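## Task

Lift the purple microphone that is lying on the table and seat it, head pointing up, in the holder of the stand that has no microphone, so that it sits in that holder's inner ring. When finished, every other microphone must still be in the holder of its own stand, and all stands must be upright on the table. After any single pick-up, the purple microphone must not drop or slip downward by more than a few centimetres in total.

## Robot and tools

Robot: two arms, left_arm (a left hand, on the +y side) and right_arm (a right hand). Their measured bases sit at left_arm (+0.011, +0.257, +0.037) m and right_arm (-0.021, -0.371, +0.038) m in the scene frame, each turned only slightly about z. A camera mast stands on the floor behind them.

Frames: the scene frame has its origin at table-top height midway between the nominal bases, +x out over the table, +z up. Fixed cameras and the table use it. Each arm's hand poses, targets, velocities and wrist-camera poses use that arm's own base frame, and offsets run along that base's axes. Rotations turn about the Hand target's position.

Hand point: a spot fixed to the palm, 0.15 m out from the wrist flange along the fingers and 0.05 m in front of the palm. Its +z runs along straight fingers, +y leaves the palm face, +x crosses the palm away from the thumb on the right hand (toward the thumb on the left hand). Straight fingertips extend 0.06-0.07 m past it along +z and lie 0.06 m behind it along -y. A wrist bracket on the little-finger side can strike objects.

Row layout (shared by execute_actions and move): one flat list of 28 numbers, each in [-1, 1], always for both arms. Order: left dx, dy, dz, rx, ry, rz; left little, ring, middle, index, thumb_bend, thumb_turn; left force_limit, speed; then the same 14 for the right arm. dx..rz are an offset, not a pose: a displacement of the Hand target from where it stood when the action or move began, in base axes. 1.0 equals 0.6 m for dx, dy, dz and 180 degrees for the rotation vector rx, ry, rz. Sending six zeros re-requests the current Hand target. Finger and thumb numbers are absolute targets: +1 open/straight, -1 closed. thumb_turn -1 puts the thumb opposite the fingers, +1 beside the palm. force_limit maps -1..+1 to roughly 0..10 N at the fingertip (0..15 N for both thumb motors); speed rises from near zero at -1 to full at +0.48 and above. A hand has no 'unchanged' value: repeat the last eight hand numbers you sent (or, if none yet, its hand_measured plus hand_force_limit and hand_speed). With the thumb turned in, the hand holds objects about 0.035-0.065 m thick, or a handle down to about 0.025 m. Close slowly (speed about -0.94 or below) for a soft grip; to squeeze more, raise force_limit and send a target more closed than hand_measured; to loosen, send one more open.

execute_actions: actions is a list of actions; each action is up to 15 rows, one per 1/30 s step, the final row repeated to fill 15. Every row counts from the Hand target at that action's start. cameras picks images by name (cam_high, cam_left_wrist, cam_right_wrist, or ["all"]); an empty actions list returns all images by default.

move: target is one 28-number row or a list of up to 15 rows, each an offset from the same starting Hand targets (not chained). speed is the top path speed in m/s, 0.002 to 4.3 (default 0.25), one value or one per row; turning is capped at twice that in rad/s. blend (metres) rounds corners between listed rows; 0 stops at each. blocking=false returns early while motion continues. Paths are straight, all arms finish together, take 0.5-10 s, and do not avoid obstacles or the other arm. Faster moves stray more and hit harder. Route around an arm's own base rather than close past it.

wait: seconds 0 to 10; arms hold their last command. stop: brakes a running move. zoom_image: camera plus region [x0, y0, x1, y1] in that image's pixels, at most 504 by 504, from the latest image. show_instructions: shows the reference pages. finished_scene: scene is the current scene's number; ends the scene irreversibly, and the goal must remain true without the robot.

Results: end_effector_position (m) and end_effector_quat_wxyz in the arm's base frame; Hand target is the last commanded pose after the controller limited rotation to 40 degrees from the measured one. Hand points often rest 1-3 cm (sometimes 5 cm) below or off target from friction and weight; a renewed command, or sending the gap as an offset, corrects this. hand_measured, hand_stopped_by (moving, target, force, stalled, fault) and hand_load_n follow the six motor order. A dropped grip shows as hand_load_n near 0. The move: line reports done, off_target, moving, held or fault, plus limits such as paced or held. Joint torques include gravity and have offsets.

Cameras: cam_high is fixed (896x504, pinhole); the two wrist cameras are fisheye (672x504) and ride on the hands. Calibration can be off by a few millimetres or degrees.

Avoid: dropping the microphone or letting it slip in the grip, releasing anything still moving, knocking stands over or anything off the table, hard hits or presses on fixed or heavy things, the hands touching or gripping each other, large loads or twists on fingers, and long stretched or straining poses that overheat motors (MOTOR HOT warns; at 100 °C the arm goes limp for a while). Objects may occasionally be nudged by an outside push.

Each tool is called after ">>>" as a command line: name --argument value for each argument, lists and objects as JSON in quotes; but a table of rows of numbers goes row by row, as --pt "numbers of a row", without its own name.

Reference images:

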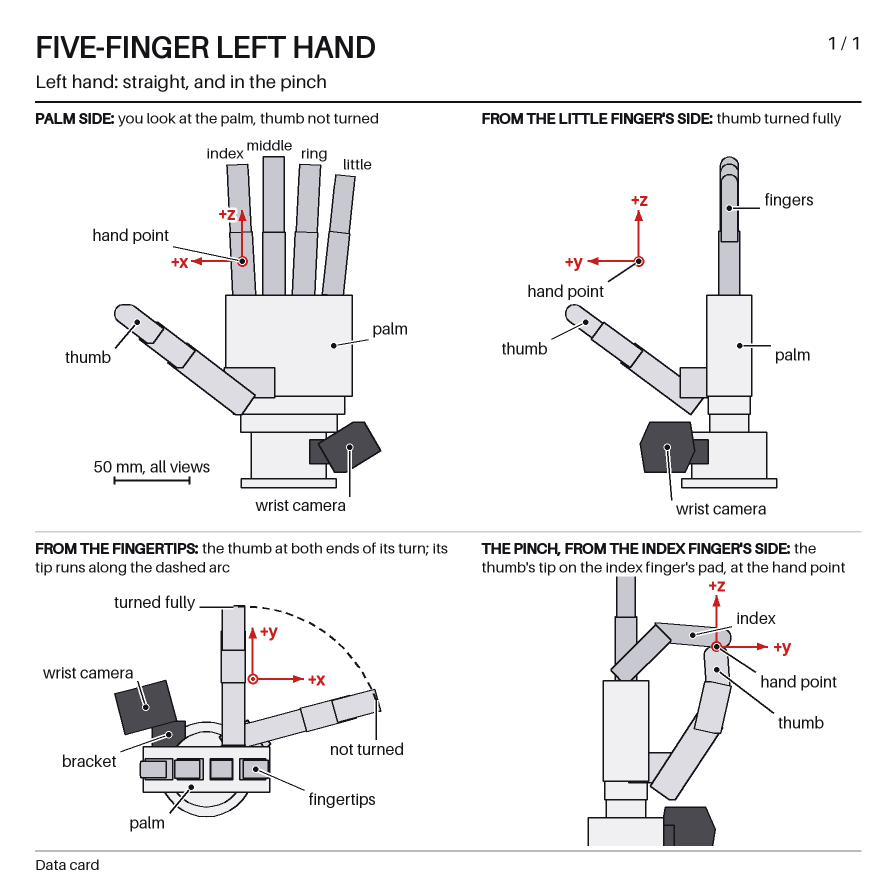

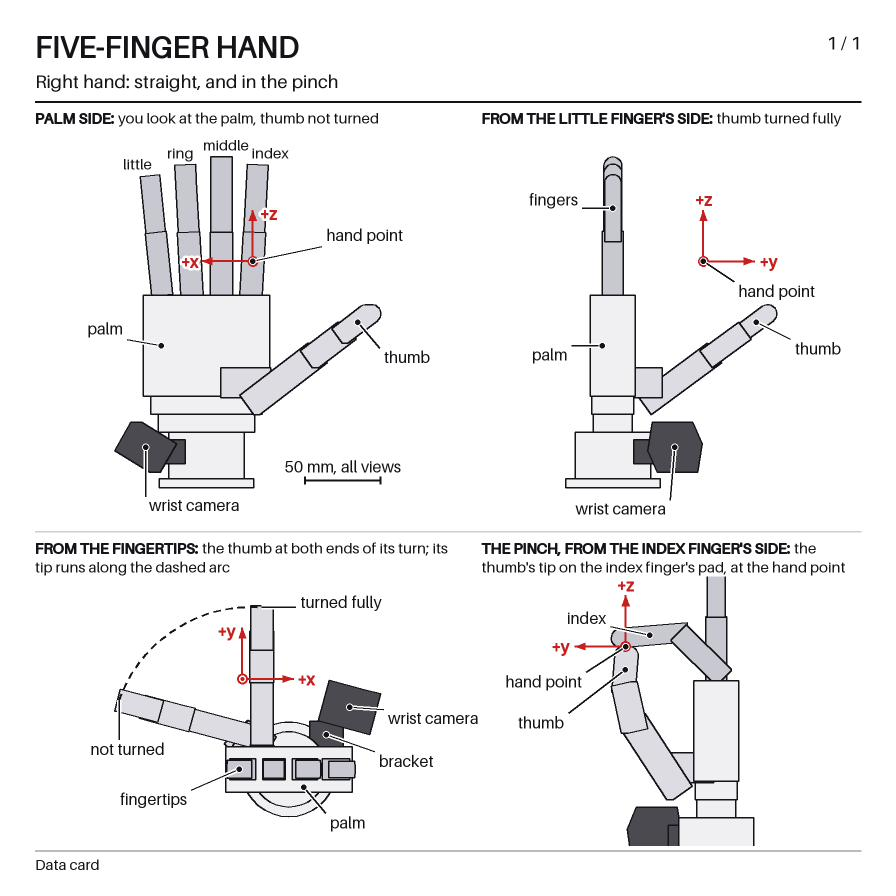

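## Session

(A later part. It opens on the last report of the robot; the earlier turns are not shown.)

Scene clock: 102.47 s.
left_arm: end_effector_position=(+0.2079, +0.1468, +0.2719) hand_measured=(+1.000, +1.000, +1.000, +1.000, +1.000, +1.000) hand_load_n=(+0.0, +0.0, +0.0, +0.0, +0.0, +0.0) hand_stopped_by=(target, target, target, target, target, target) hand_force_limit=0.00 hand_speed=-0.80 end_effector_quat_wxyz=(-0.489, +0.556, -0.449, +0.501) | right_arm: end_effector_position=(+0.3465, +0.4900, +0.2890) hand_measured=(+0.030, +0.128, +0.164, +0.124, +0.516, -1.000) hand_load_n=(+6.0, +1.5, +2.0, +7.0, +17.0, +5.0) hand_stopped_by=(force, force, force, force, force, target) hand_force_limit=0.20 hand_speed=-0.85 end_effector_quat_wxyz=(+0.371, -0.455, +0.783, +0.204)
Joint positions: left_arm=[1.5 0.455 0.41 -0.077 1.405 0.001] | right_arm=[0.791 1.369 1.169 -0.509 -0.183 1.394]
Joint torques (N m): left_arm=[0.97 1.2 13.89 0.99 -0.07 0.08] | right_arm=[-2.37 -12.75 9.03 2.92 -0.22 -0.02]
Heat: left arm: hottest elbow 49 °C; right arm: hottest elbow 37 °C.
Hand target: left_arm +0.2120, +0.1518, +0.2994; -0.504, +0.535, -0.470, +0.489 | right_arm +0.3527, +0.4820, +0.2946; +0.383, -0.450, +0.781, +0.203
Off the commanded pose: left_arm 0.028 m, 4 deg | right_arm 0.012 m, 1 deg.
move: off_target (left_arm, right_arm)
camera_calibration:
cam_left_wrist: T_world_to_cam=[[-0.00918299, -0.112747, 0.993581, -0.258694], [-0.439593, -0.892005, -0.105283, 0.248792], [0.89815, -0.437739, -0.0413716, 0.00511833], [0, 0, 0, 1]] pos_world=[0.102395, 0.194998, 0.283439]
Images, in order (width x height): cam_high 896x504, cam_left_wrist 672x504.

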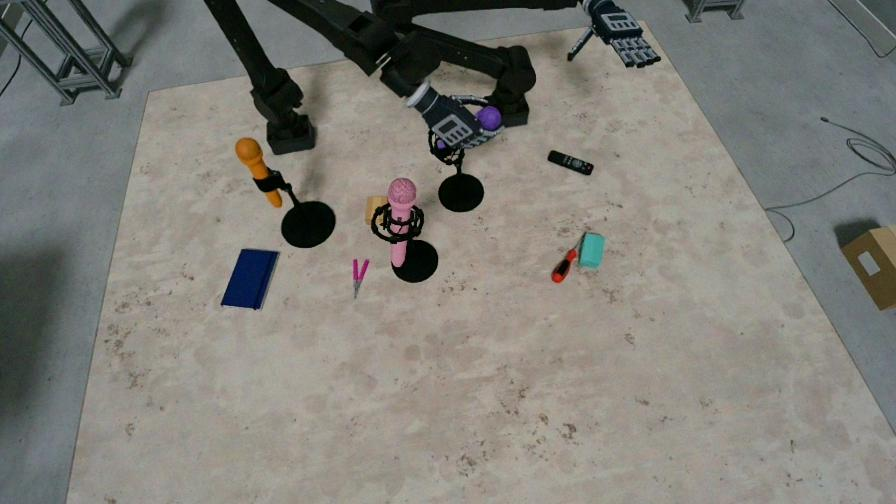

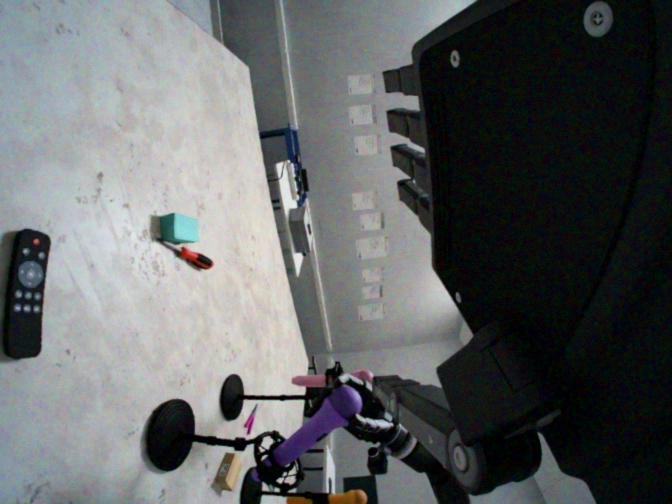

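>>> move --target '[0,0,0,0,0,0,1,1,1,1,1,1,0,-0.8,0.0017,0.038,0.0325,0.0073,-0.0003,-0.0031,-0.25,-0.25,-0.2,-0.2,-0.2,-1,0.2,-0.85]' --speed 0.05 --cameras '["cam_high","cam_left_wrist"]'

>>> zoom_image --camera "cam_high" --region '[425, 75, 525, 175]'

>>> zoom_image --camera "cam_left_wrist" --region '[230, 360, 390, 500]'

Scene clock: 104.80 s.
left_arm: end_effector_position=(+0.2079, +0.1468, +0.2719) hand_measured=(+1.000, +1.000, +1.000, +1.000, +1.000, +1.000) hand_load_n=(+0.0, +0.0, +0.0, +0.0, +0.0, +0.0) hand_stopped_by=(target, target, target, target, target, target) hand_force_limit=0.00 hand_speed=-0.80 end_effector_quat_wxyz=(-0.489, +0.556, -0.449, +0.501) | right_arm: end_effector_position=(+0.3491, +0.4901, +0.2887) hand_measured=(+0.030, +0.128, +0.164, +0.124, +0.516, -1.000) hand_load_n=(+6.5, +1.5, +2.0, +7.0, +17.5, +4.5) hand_stopped_by=(force, force, force, force, force, target) hand_force_limit=0.20 hand_speed=-0.85 end_effector_quat_wxyz=(+0.372, -0.445, +0.789, +0.201)
Joint positions: left_arm=[1.5 0.455 0.41 -0.077 1.405 0.001] | right_arm=[0.794 1.369 1.169 -0.509 -0.164 1.413]
Joint torques (N m): left_arm=[0.97 1.2 13.89 0.99 -0.06 0.08] | right_arm=[-0.03 -10.75 13.65 2.56 -0.09 0.19]
Heat: left arm: hottest elbow 50 °C; right arm: hottest elbow 37 °C.
Hand target: left_arm +0.2120, +0.1518, +0.2994; -0.504, +0.535, -0.470, +0.489 | right_arm +0.3538, +0.5048, +0.3141; +0.389, -0.442, +0.780, +0.210
Off the commanded pose: left_arm 0.028 m, 4 deg | right_arm 0.030 m, 2 deg.
move: off_target (left_arm, right_arm)
camera_calibration:
cam_left_wrist: T_world_to_cam=[[-0.00918299, -0.112747, 0.993581, -0.258694], [-0.439593, -0.892005, -0.105283, 0.248792], [0.89815, -0.437739, -0.0413716, 0.00511833], [0, 0, 0, 1]] pos_world=[0.102395, 0.194998, 0.283439]
Images, in order (width x height): cam_high 896x504, cam_left_wrist 672x504.

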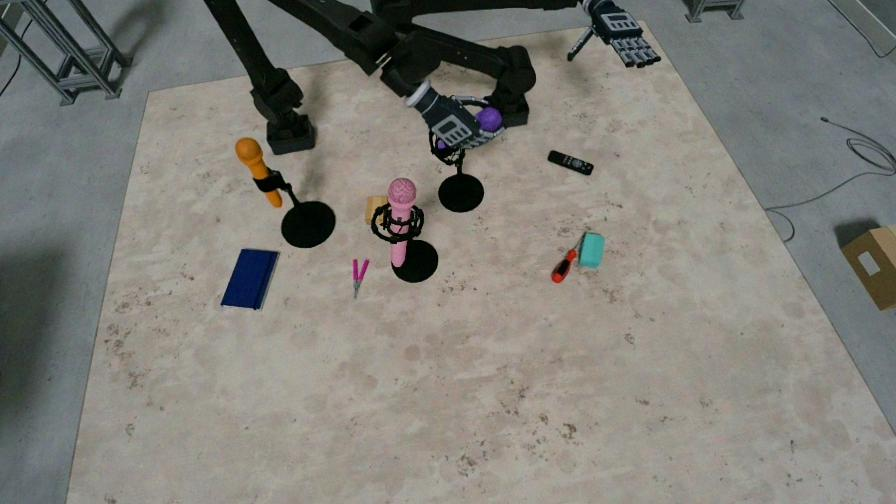

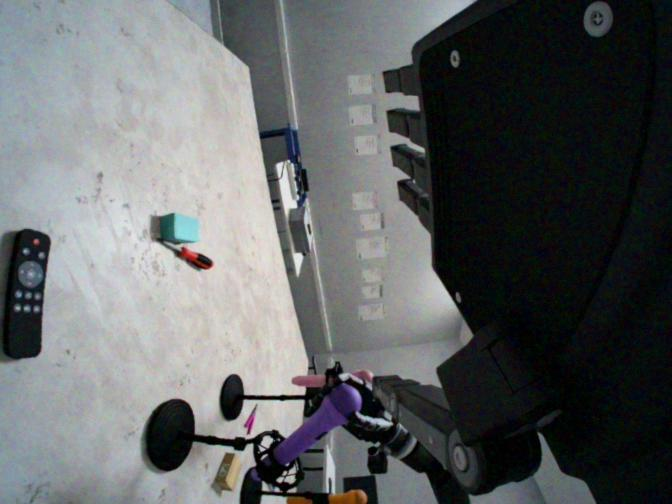

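Scaled by 5.040 from the camera's 896x504 image, which has a finer 1280x720 frame.

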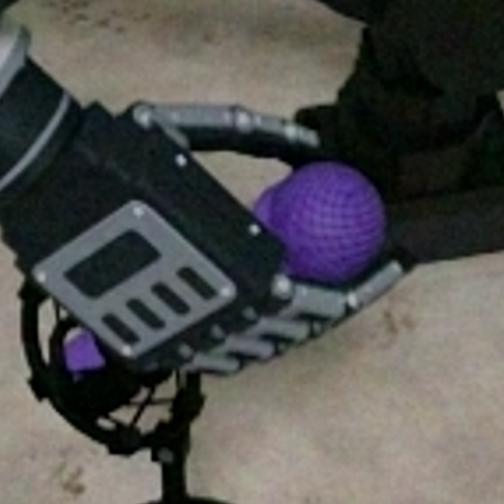

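Scaled by 3.150 from the camera's 672x504 image, which has a finer 960x720 frame.

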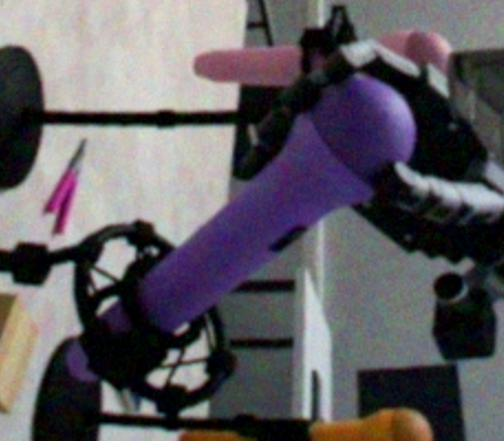

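>>> move --target '[0,0,0,0,0,0,1,1,1,1,1,1,0,-0.8,0.004,0.008,0.012,0,0,0,-0.25,-0.25,-0.2,-0.2,-0.2,-1,0.2,-0.85]' --speed 0.05 --cameras '["cam_high","cam_left_wrist"]'

>>> zoom_image --camera "cam_high" --region '[425, 75, 525, 175]'

>>> zoom_image --camera "cam_left_wrist" --region '[230, 360, 390, 500]'

Scene clock: 105.80 s.
left_arm: end_effector_position=(+0.2079, +0.1468, +0.2719) hand_measured=(+1.000, +1.000, +1.000, +1.000, +1.000, +1.000) hand_load_n=(+0.0, -0.5, +0.0, +0.0, +0.0, -0.5) hand_stopped_by=(target, target, target, target, target, target) hand_force_limit=0.00 hand_speed=-0.80 end_effector_quat_wxyz=(-0.489, +0.556, -0.449, +0.501) | right_arm: end_effector_position=(+0.3492, +0.4916, +0.2897) hand_measured=(+0.030, +0.128, +0.164, +0.124, +0.516, -1.000) hand_load_n=(+7.0, +1.0, +1.5, +6.5, +17.5, +4.5) hand_stopped_by=(force, force, force, force, force, target) hand_force_limit=0.20 hand_speed=-0.85 end_effector_quat_wxyz=(+0.371, -0.445, +0.790, +0.199)
Joint positions: left_arm=[1.5 0.455 0.41 -0.077 1.405 0.001] | right_arm=[0.797 1.372 1.177 -0.518 -0.159 1.414]
Joint torques (N m): left_arm=[0.97 1.2 13.9 0.98 -0.07 0.08] | right_arm=[0.21 -10.23 15.3 2.14 -0.21 0.24]
Heat: left arm: hottest elbow 50 °C; right arm: hottest elbow 37 °C.
Hand target: left_arm +0.2120, +0.1518, +0.2994; -0.504, +0.535, -0.470, +0.489 | right_arm +0.3562, +0.5095, +0.3212; +0.389, -0.442, +0.781, +0.210
Off the commanded pose: left_arm 0.028 m, 4 deg | right_arm 0.037 m, 3 deg.
move: off_target (left_arm, right_arm)
camera_calibration:
cam_left_wrist: T_world_to_cam=[[-0.00918299, -0.112747, 0.993581, -0.258694], [-0.439593, -0.892005, -0.105283, 0.248792], [0.89815, -0.437739, -0.0413716, 0.00511833], [0, 0, 0, 1]] pos_world=[0.102395, 0.194998, 0.283439]
Images, in order (width x height): cam_high 896x504, cam_left_wrist 672x504.

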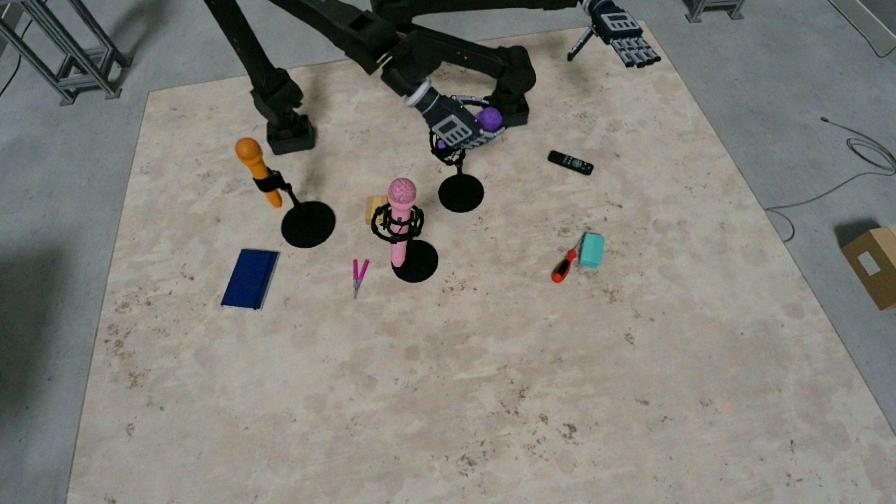

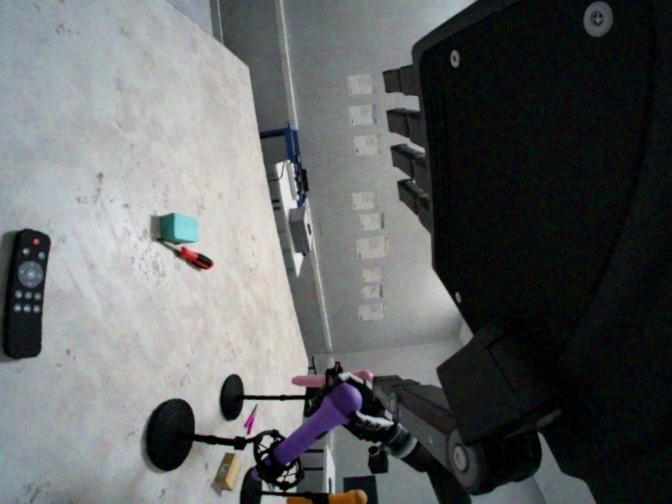

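Scaled by 5.040 from the camera's 896x504 image, which has a finer 1280x720 frame.

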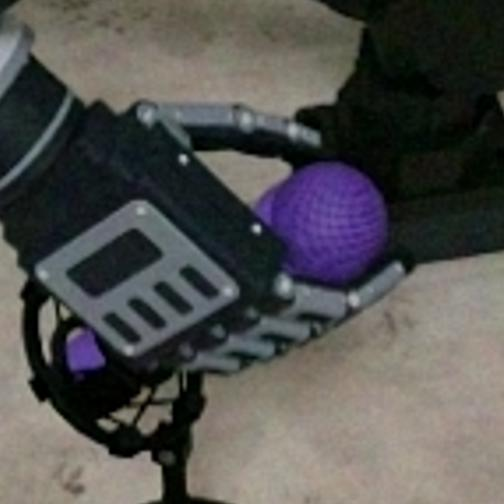

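Scaled by 3.150 from the camera's 672x504 image, which has a finer 960x720 frame.

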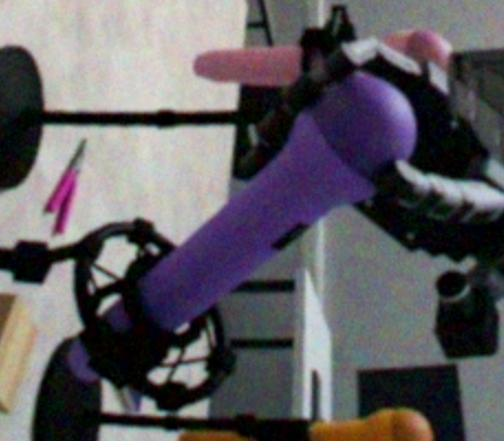

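>>> move --target '[0,0,0,0,0,0,1,1,1,1,1,1,0,-0.8,0.0058,0.009,0.0127,0,0,0,-0.25,-0.25,-0.2,-0.2,-0.2,-1,0.2,-0.85]' --speed 0.05 --cameras '["cam_high","cam_left_wrist"]'

>>> zoom_image --camera "cam_high" --region '[425, 75, 525, 175]'

>>> zoom_image --camera "cam_left_wrist" --region '[230, 360, 390, 500]'

Scene clock: 106.87 s.
left_arm: end_effector_position=(+0.2079, +0.1468, +0.2719) hand_measured=(+1.000, +1.000, +1.000, +1.000, +1.000, +1.000) hand_load_n=(+0.0, +0.0, +0.0, -0.5, +0.0, +0.0) hand_stopped_by=(target, target, target, target, target, target) hand_force_limit=0.00 hand_speed=-0.80 end_effector_quat_wxyz=(-0.489, +0.556, -0.449, +0.501) | right_arm: end_effector_position=(+0.3525, +0.4960, +0.2932) hand_measured=(+0.030, +0.128, +0.164, +0.124, +0.516, -1.000) hand_load_n=(+7.5, +1.5, +2.0, +6.5, +17.5, +3.5) hand_stopped_by=(force, force, force, force, force, target) hand_force_limit=0.20 hand_speed=-0.85 end_effector_quat_wxyz=(+0.367, -0.446, +0.792, +0.198)
Joint positions: left_arm=[1.5 0.455 0.41 -0.077 1.405 0.001] | right_arm=[0.799 1.387 1.206 -0.54 -0.157 1.414]
Joint torques (N m): left_arm=[0.97 1.2 13.89 0.99 -0.07 0.08] | right_arm=[-0.32 -11.81 15.6 2.24 -0.14 0.32]
Heat: left arm: hottest elbow 50 °C; right arm: hottest elbow 37 °C.
Hand target: left_arm +0.2120, +0.1518, +0.2994; -0.504, +0.535, -0.470, +0.489 | right_arm +0.3596, +0.5150, +0.3288; +0.389, -0.442, +0.780, +0.210
Off the commanded pose: left_arm 0.028 m, 4 deg | right_arm 0.041 m, 3 deg.
move: off_target (left_arm, right_arm)
camera_calibration:
cam_left_wrist: T_world_to_cam=[[-0.00918299, -0.112747, 0.993581, -0.258694], [-0.439593, -0.892005, -0.105283, 0.248792], [0.89815, -0.437739, -0.0413716, 0.00511833], [0, 0, 0, 1]] pos_world=[0.102395, 0.194998, 0.283439]
Images, in order (width x height): cam_high 896x504, cam_left_wrist 672x504.

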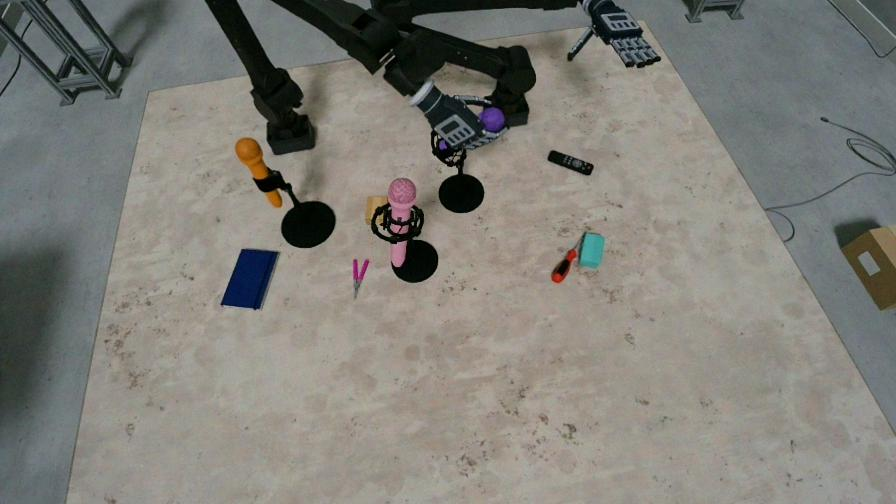

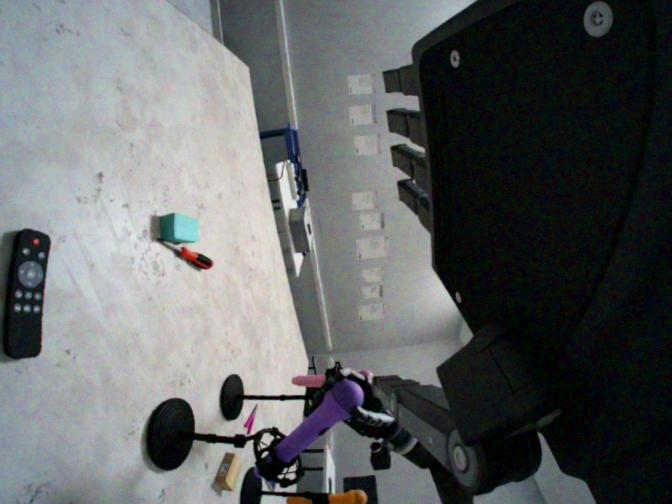

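Scaled by 5.040 from the camera's 896x504 image, which has a finer 1280x720 frame.

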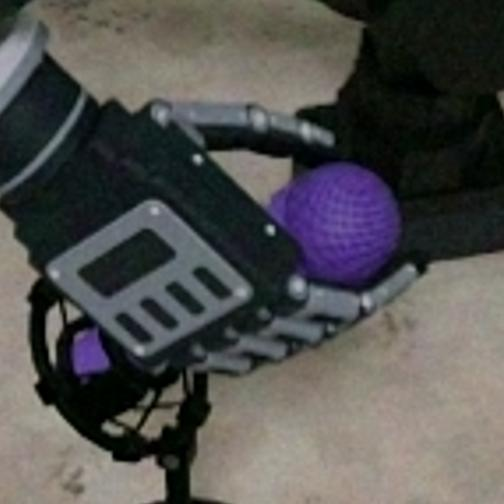

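Scaled by 3.150 from the camera's 672x504 image, which has a finer 960x720 frame.

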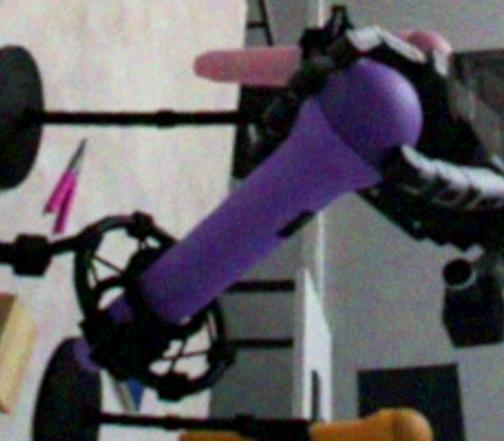

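>>> move --target '[0,0,0,0,0,0,1,1,1,1,1,1,0,-0.8,0.0058,0.009,0.0127,0,0,0,-0.25,-0.25,-0.2,-0.2,-0.2,-1,0.2,-0.85]' --speed 0.05 --cameras '["cam_high","cam_left_wrist"]'

>>> zoom_image --camera "cam_high" --region '[425, 75, 525, 175]'

>>> zoom_image --camera "cam_left_wrist" --region '[130, 360, 330, 504]'

Scene clock: 108.00 s.
left_arm: end_effector_position=(+0.2079, +0.1468, +0.2719) hand_measured=(+1.000, +1.000, +1.000, +1.000, +1.000, +1.000) hand_load_n=(+0.0, +0.0, +0.0, +0.0, +0.0, +0.0) hand_stopped_by=(target, target, target, target, target, target) hand_force_limit=0.00 hand_speed=-0.80 end_effector_quat_wxyz=(-0.489, +0.556, -0.449, +0.501) | right_arm: end_effector_position=(+0.3565, +0.5027, +0.3058) hand_measured=(+0.030, +0.128, +0.164, +0.124, +0.516, -1.000) hand_load_n=(+7.0, +1.5, +2.0, +6.0, +17.0, +4.0) hand_stopped_by=(force, force, force, force, force, target) hand_force_limit=0.20 hand_speed=-0.85 end_effector_quat_wxyz=(+0.371, -0.445, +0.790, +0.200)
Joint positions: left_arm=[1.5 0.455 0.41 -0.077 1.405 0.001] | right_arm=[0.802 1.399 1.245 -0.558 -0.156 1.419]
Joint torques (N m): left_arm=[0.91 1.26 13.86 0.98 -0.07 0.08] | right_arm=[-0.5 -10.99 15.36 2.28 -0.14 0.2]
Heat: left arm: hottest elbow 50 °C; right arm: hottest elbow 37 °C.
Hand target: left_arm +0.2120, +0.1518, +0.2994; -0.504, +0.535, -0.470, +0.489 | right_arm +0.3631, +0.5204, +0.3364; +0.389, -0.442, +0.781, +0.210
Off the commanded pose: left_arm 0.028 m, 4 deg | right_arm 0.036 m, 3 deg.
move: off_target (left_arm, right_arm)
camera_calibration:
cam_left_wrist: T_world_to_cam=[[-0.00918299, -0.112747, 0.993581, -0.258694], [-0.439593, -0.892005, -0.105283, 0.248792], [0.89815, -0.437739, -0.0413716, 0.00511833], [0, 0, 0, 1]] pos_world=[0.102395, 0.194998, 0.283439]
Images, in order (width x height): cam_high 896x504, cam_left_wrist 672x504.

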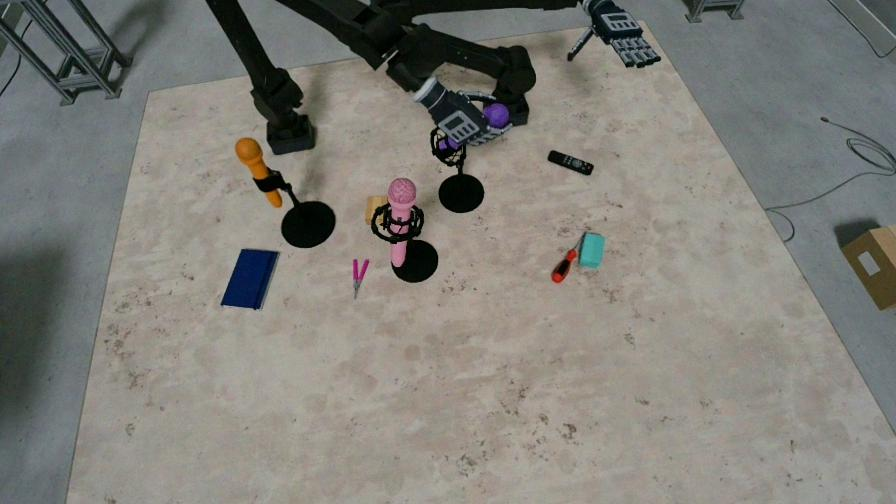

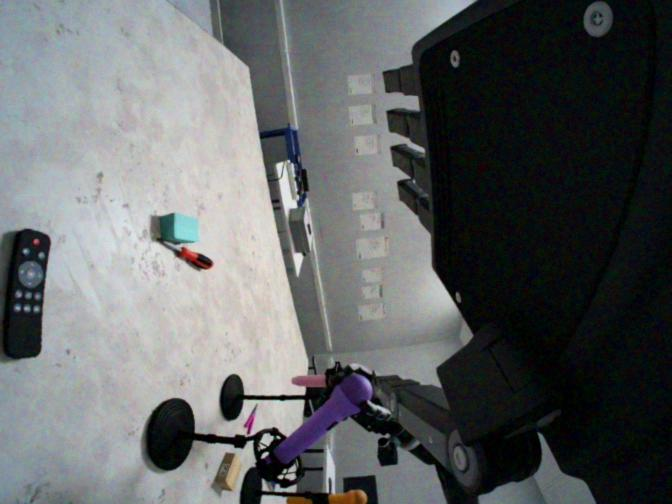

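Scaled by 5.040 from the camera's 896x504 image, which has a finer 1280x720 frame.

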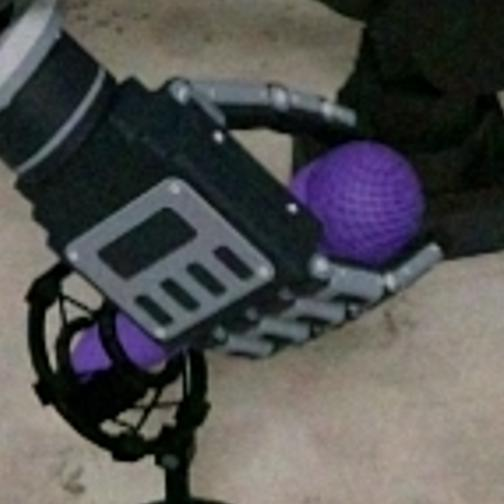

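Scaled by 2.520 from the camera's 672x504 image, which has a finer 960x720 frame.

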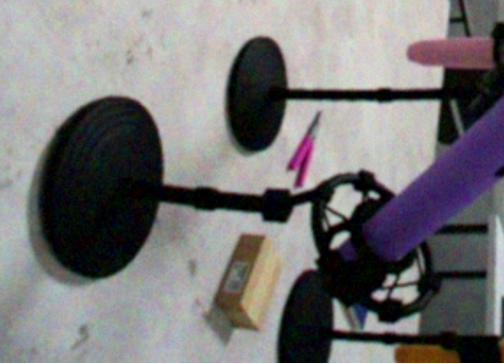

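>>> zoom_image --camera "cam_high" --region '[425, 120, 475, 170]'

>>> zoom_image --camera "cam_left_wrist" --region '[245, 420, 315, 490]'

Scaled by 10.080 from the camera's 896x504 image, which has a finer 1280x720 frame.

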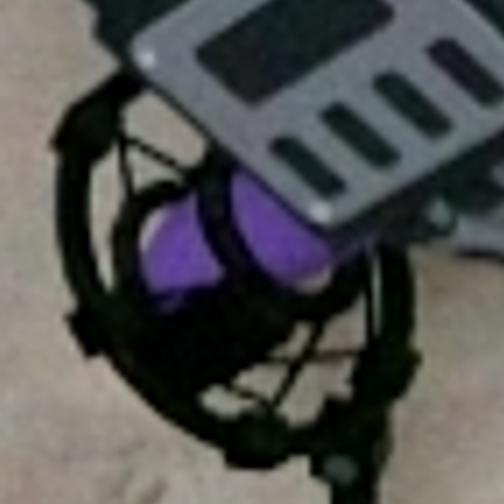

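Scaled by 7.200 from the camera's 672x504 image, which has a finer 960x720 frame.

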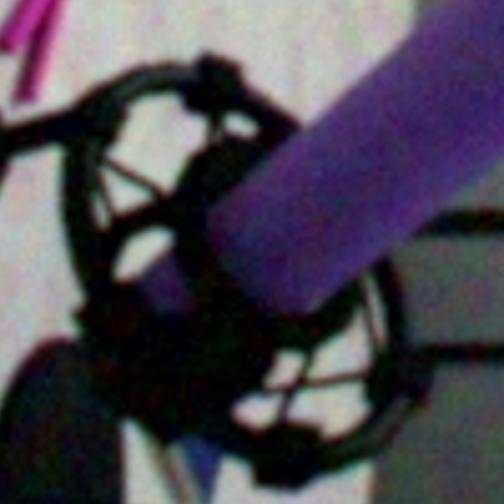

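>>> move --target '[0,0,0,0,0,0,1,1,1,1,1,1,0,-0.8,-0.0283,-0.0228,-0.0398,0,0,0,-0.25,-0.25,-0.2,-0.2,-0.2,-1,0.2,-0.85]' --speed 0.04 --cameras '["cam_high","cam_left_wrist"]'

>>> zoom_image --camera "cam_high" --region '[425, 75, 525, 175]'

>>> zoom_image --camera "cam_left_wrist" --region '[230, 360, 390, 500]'

Scene clock: 110.07 s.
left_arm: end_effector_position=(+0.2079, +0.1468, +0.2719) hand_measured=(+1.000, +1.000, +1.000, +1.000, +1.000, +1.000) hand_load_n=(+0.0, +0.0, +0.0, +0.0, +0.0, +0.0) hand_stopped_by=(target, target, target, target, target, target) hand_force_limit=0.00 hand_speed=-0.80 end_effector_quat_wxyz=(-0.489, +0.556, -0.449, +0.501) | right_arm: end_effector_position=(+0.3538, +0.5051, +0.3040) hand_measured=(+0.030, +0.128, +0.164, +0.124, +0.516, -1.000) hand_load_n=(+6.0, +1.5, +1.5, +7.0, +17.0, +5.0) hand_stopped_by=(force, force, force, force, force, target) hand_force_limit=0.20 hand_speed=-0.85 end_effector_quat_wxyz=(+0.381, -0.443, +0.786, +0.203)
Joint positions: left_arm=[1.5 0.455 0.41 -0.077 1.405 0.001] | right_arm=[0.81 1.392 1.221 -0.516 -0.151 1.426]
Joint torques (N m): left_arm=[0.91 1.2 13.89 0.98 -0.07 0.08] | right_arm=[0.09 -14.21 8.85 2.71 -0.11 0.21]
Heat: left arm: hottest elbow 50 °C; right arm: hottest elbow 37 °C.
Hand target: left_arm +0.2120, +0.1518, +0.2994; -0.504, +0.535, -0.470, +0.489 | right_arm +0.3461, +0.5067, +0.3127; +0.389, -0.442, +0.780, +0.210
Off the commanded pose: left_arm 0.028 m, 4 deg | right_arm 0.012 m, 1 deg.
move: off_target (left_arm, right_arm)
camera_calibration:
cam_left_wrist: T_world_to_cam=[[-0.00918299, -0.112747, 0.993581, -0.258694], [-0.439593, -0.892005, -0.105283, 0.248792], [0.89815, -0.437739, -0.0413716, 0.00511833], [0, 0, 0, 1]] pos_world=[0.102395, 0.194998, 0.283439]
Images, in order (width x height): cam_high 896x504, cam_left_wrist 672x504.

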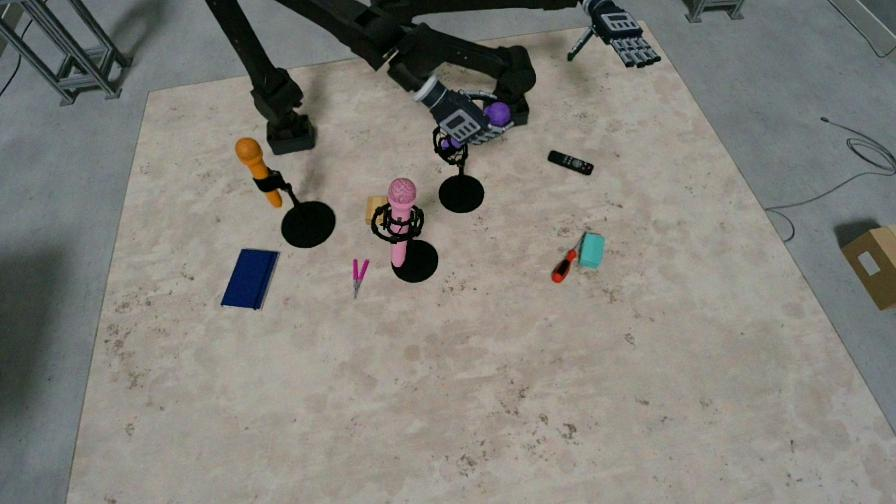

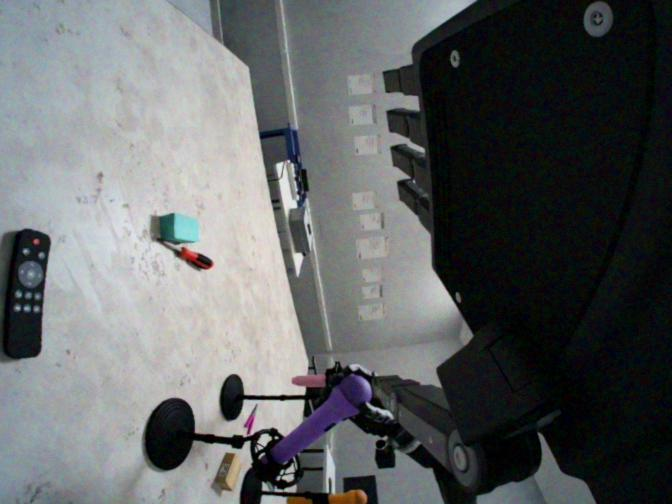

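Scaled by 5.040 from the camera's 896x504 image, which has a finer 1280x720 frame.

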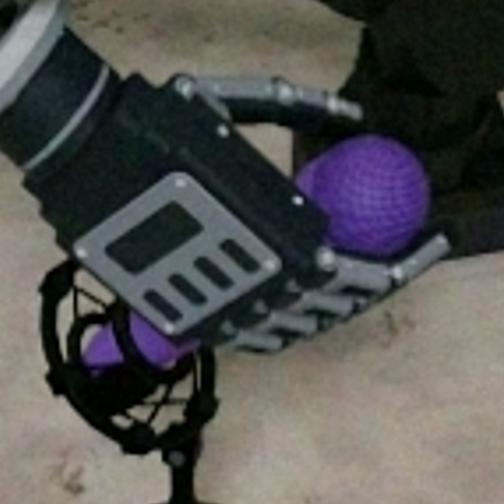

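Scaled by 3.150 from the camera's 672x504 image, which has a finer 960x720 frame.

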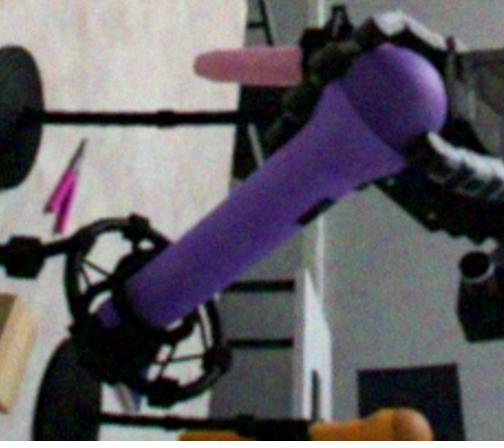

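>>> move --target '[0,0,0,0,0,0,1,1,1,1,1,1,0,-0.8,-0.0116,-0.0183,-0.0253,0,0,0,-0.25,-0.25,-0.2,-0.2,-0.2,-1,0.2,-0.85]' --speed 0.04 --cameras '["cam_high","cam_left_wrist"]'

>>> zoom_image --camera "cam_high" --region '[425, 75, 525, 175]'

>>> zoom_image --camera "cam_left_wrist" --region '[230, 360, 390, 500]'

Scene clock: 111.27 s.
left_arm: end_effector_position=(+0.2079, +0.1468, +0.2719) hand_measured=(+1.000, +1.000, +1.000, +1.000, +1.000, +1.000) hand_load_n=(+0.0, +0.0, +0.0, +0.0, +0.0, +0.0) hand_stopped_by=(target, target, target, target, target, target) hand_force_limit=0.00 hand_speed=-0.80 end_effector_quat_wxyz=(-0.489, +0.556, -0.449, +0.501) | right_arm: end_effector_position=(+0.3455, +0.4964, +0.3043) hand_measured=(+0.030, +0.128, +0.164, +0.124, +0.516, -1.000) hand_load_n=(+3.5, +1.0, +2.0, +8.0, +16.5, +6.5) hand_stopped_by=(force, force, force, force, force, target) hand_force_limit=0.20 hand_speed=-0.85 end_effector_quat_wxyz=(+0.393, -0.441, +0.780, +0.208)
Joint positions: left_arm=[1.5 0.455 0.41 -0.077 1.405 0.001] | right_arm=[0.81 1.353 1.165 -0.471 -0.151 1.426]
Joint torques (N m): left_arm=[0.91 1.2 13.89 0.99 -0.07 0.08] | right_arm=[-1.14 -12.04 8.17 2.56 -0.31 0.18]
Heat: left arm: hottest elbow 50 °C; right arm: hottest elbow 37 °C.
Hand target: left_arm +0.2120, +0.1518, +0.2994; -0.504, +0.535, -0.470, +0.489 | right_arm +0.3392, +0.4957, +0.2974; +0.389, -0.442, +0.781, +0.210
Off the commanded pose: left_arm 0.028 m, 4 deg | right_arm 0.009 m, 1 deg.
move: off_target (left_arm)
camera_calibration:
cam_left_wrist: T_world_to_cam=[[-0.00918299, -0.112747, 0.993581, -0.258694], [-0.439593, -0.892005, -0.105283, 0.248792], [0.89815, -0.437739, -0.0413716, 0.00511833], [0, 0, 0, 1]] pos_world=[0.102395, 0.194998, 0.283439]
Images, in order (width x height): cam_high 896x504, cam_left_wrist 672x504.

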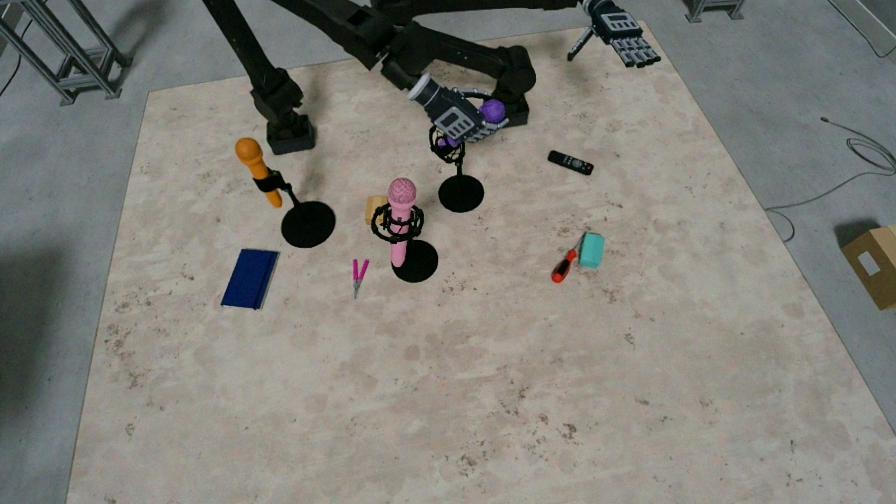

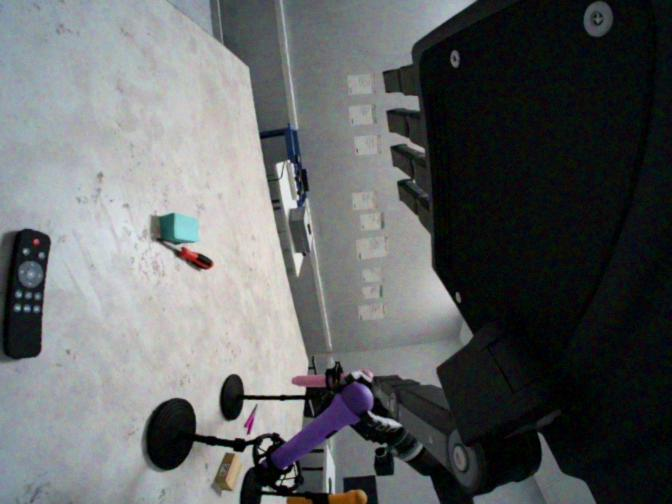

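Scaled by 5.040 from the camera's 896x504 image, which has a finer 1280x720 frame.

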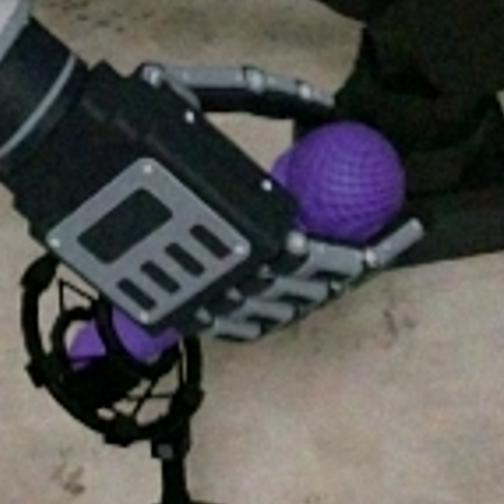

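Scaled by 3.150 from the camera's 672x504 image, which has a finer 960x720 frame.

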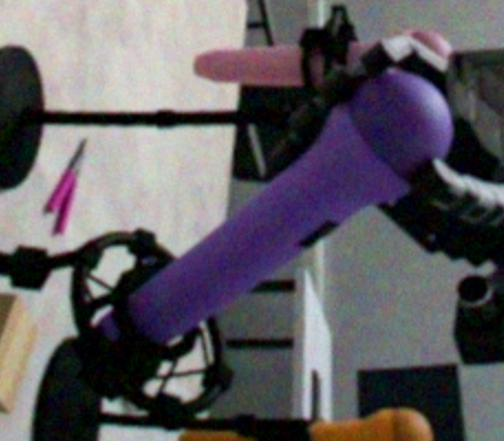

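>>> move --target '[0,0,0,0,0,0,1,1,1,1,1,1,0,-0.8,0.0038,-0.0033,-0.0213,-0.0067,0.0043,0,-0.25,-0.25,-0.2,-0.2,-0.2,-1,0.2,-0.85]' --speed 0.04 --cameras '["cam_high","cam_left_wrist"]'

>>> zoom_image --camera "cam_high" --region '[425, 75, 525, 175]'

>>> zoom_image --camera "cam_left_wrist" --region '[230, 360, 390, 500]'

Scene clock: 112.43 s.
left_arm: end_effector_position=(+0.2079, +0.1468, +0.2719) hand_measured=(+1.000, +1.000, +1.000, +1.000, +1.000, +1.000) hand_load_n=(+0.0, +0.0, +0.0, +0.0, +0.0, +0.0) hand_stopped_by=(target, target, target, target, target, target) hand_force_limit=0.00 hand_speed=-0.80 end_effector_quat_wxyz=(-0.489, +0.556, -0.449, +0.501) | right_arm: end_effector_position=(+0.3445, +0.4957, +0.3011) hand_measured=(+0.030, +0.128, +0.164, +0.124, +0.516, -1.000) hand_load_n=(+3.5, +1.0, +2.0, +8.0, +16.5, +6.0) hand_stopped_by=(force, force, force, force, force, target) hand_force_limit=0.20 hand_speed=-0.85 end_effector_quat_wxyz=(+0.391, -0.441, +0.781, +0.207)
Joint positions: left_arm=[1.5 0.455 0.41 -0.077 1.405 0.001] | right_arm=[0.81 1.353 1.16 -0.47 -0.152 1.426]
Joint torques (N m): left_arm=[0.97 1.2 13.9 0.98 -0.07 0.08] | right_arm=[-1.08 -10.87 8.23 2.55 -0.17 0.15]
Heat: left arm: hottest elbow 50 °C; right arm: hottest elbow 37 °C.
Hand target: left_arm +0.2120, +0.1518, +0.2994; -0.504, +0.535, -0.470, +0.489 | right_arm +0.3414, +0.4937, +0.2846; +0.379, -0.445, +0.785, +0.204
Off the commanded pose: left_arm 0.028 m, 4 deg | right_arm 0.017 m, 2 deg.
move: off_target (left_arm, right_arm)
camera_calibration:
cam_left_wrist: T_world_to_cam=[[-0.00918299, -0.112747, 0.993581, -0.258694], [-0.439593, -0.892005, -0.105283, 0.248792], [0.89815, -0.437739, -0.0413716, 0.00511833], [0, 0, 0, 1]] pos_world=[0.102395, 0.194998, 0.283439]
Images, in order (width x height): cam_high 896x504, cam_left_wrist 672x504.

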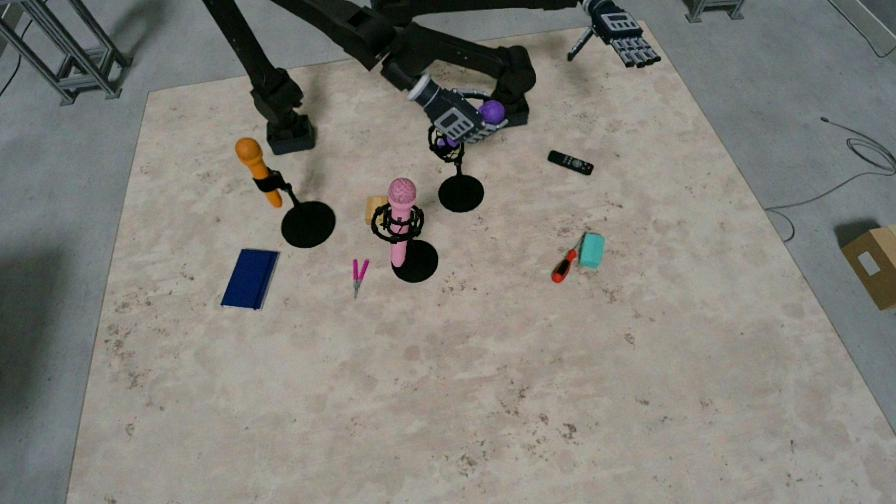

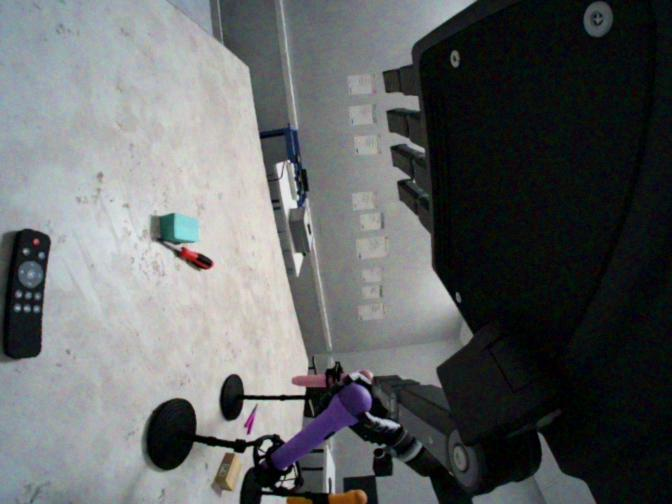

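Scaled by 5.040 from the camera's 896x504 image, which has a finer 1280x720 frame.

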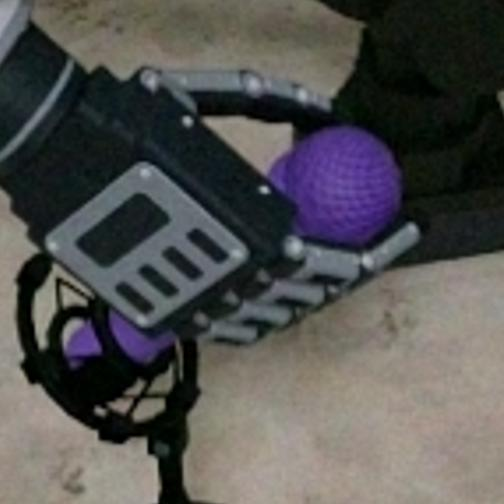

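Scaled by 3.150 from the camera's 672x504 image, which has a finer 960x720 frame.

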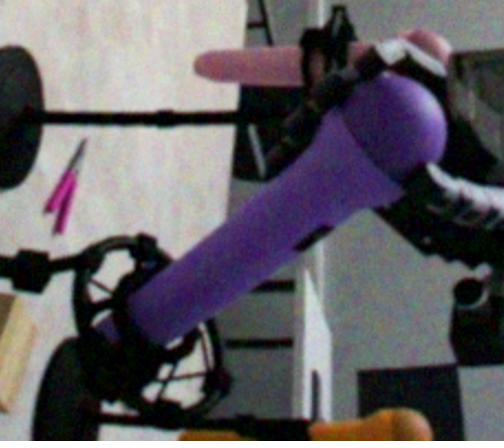

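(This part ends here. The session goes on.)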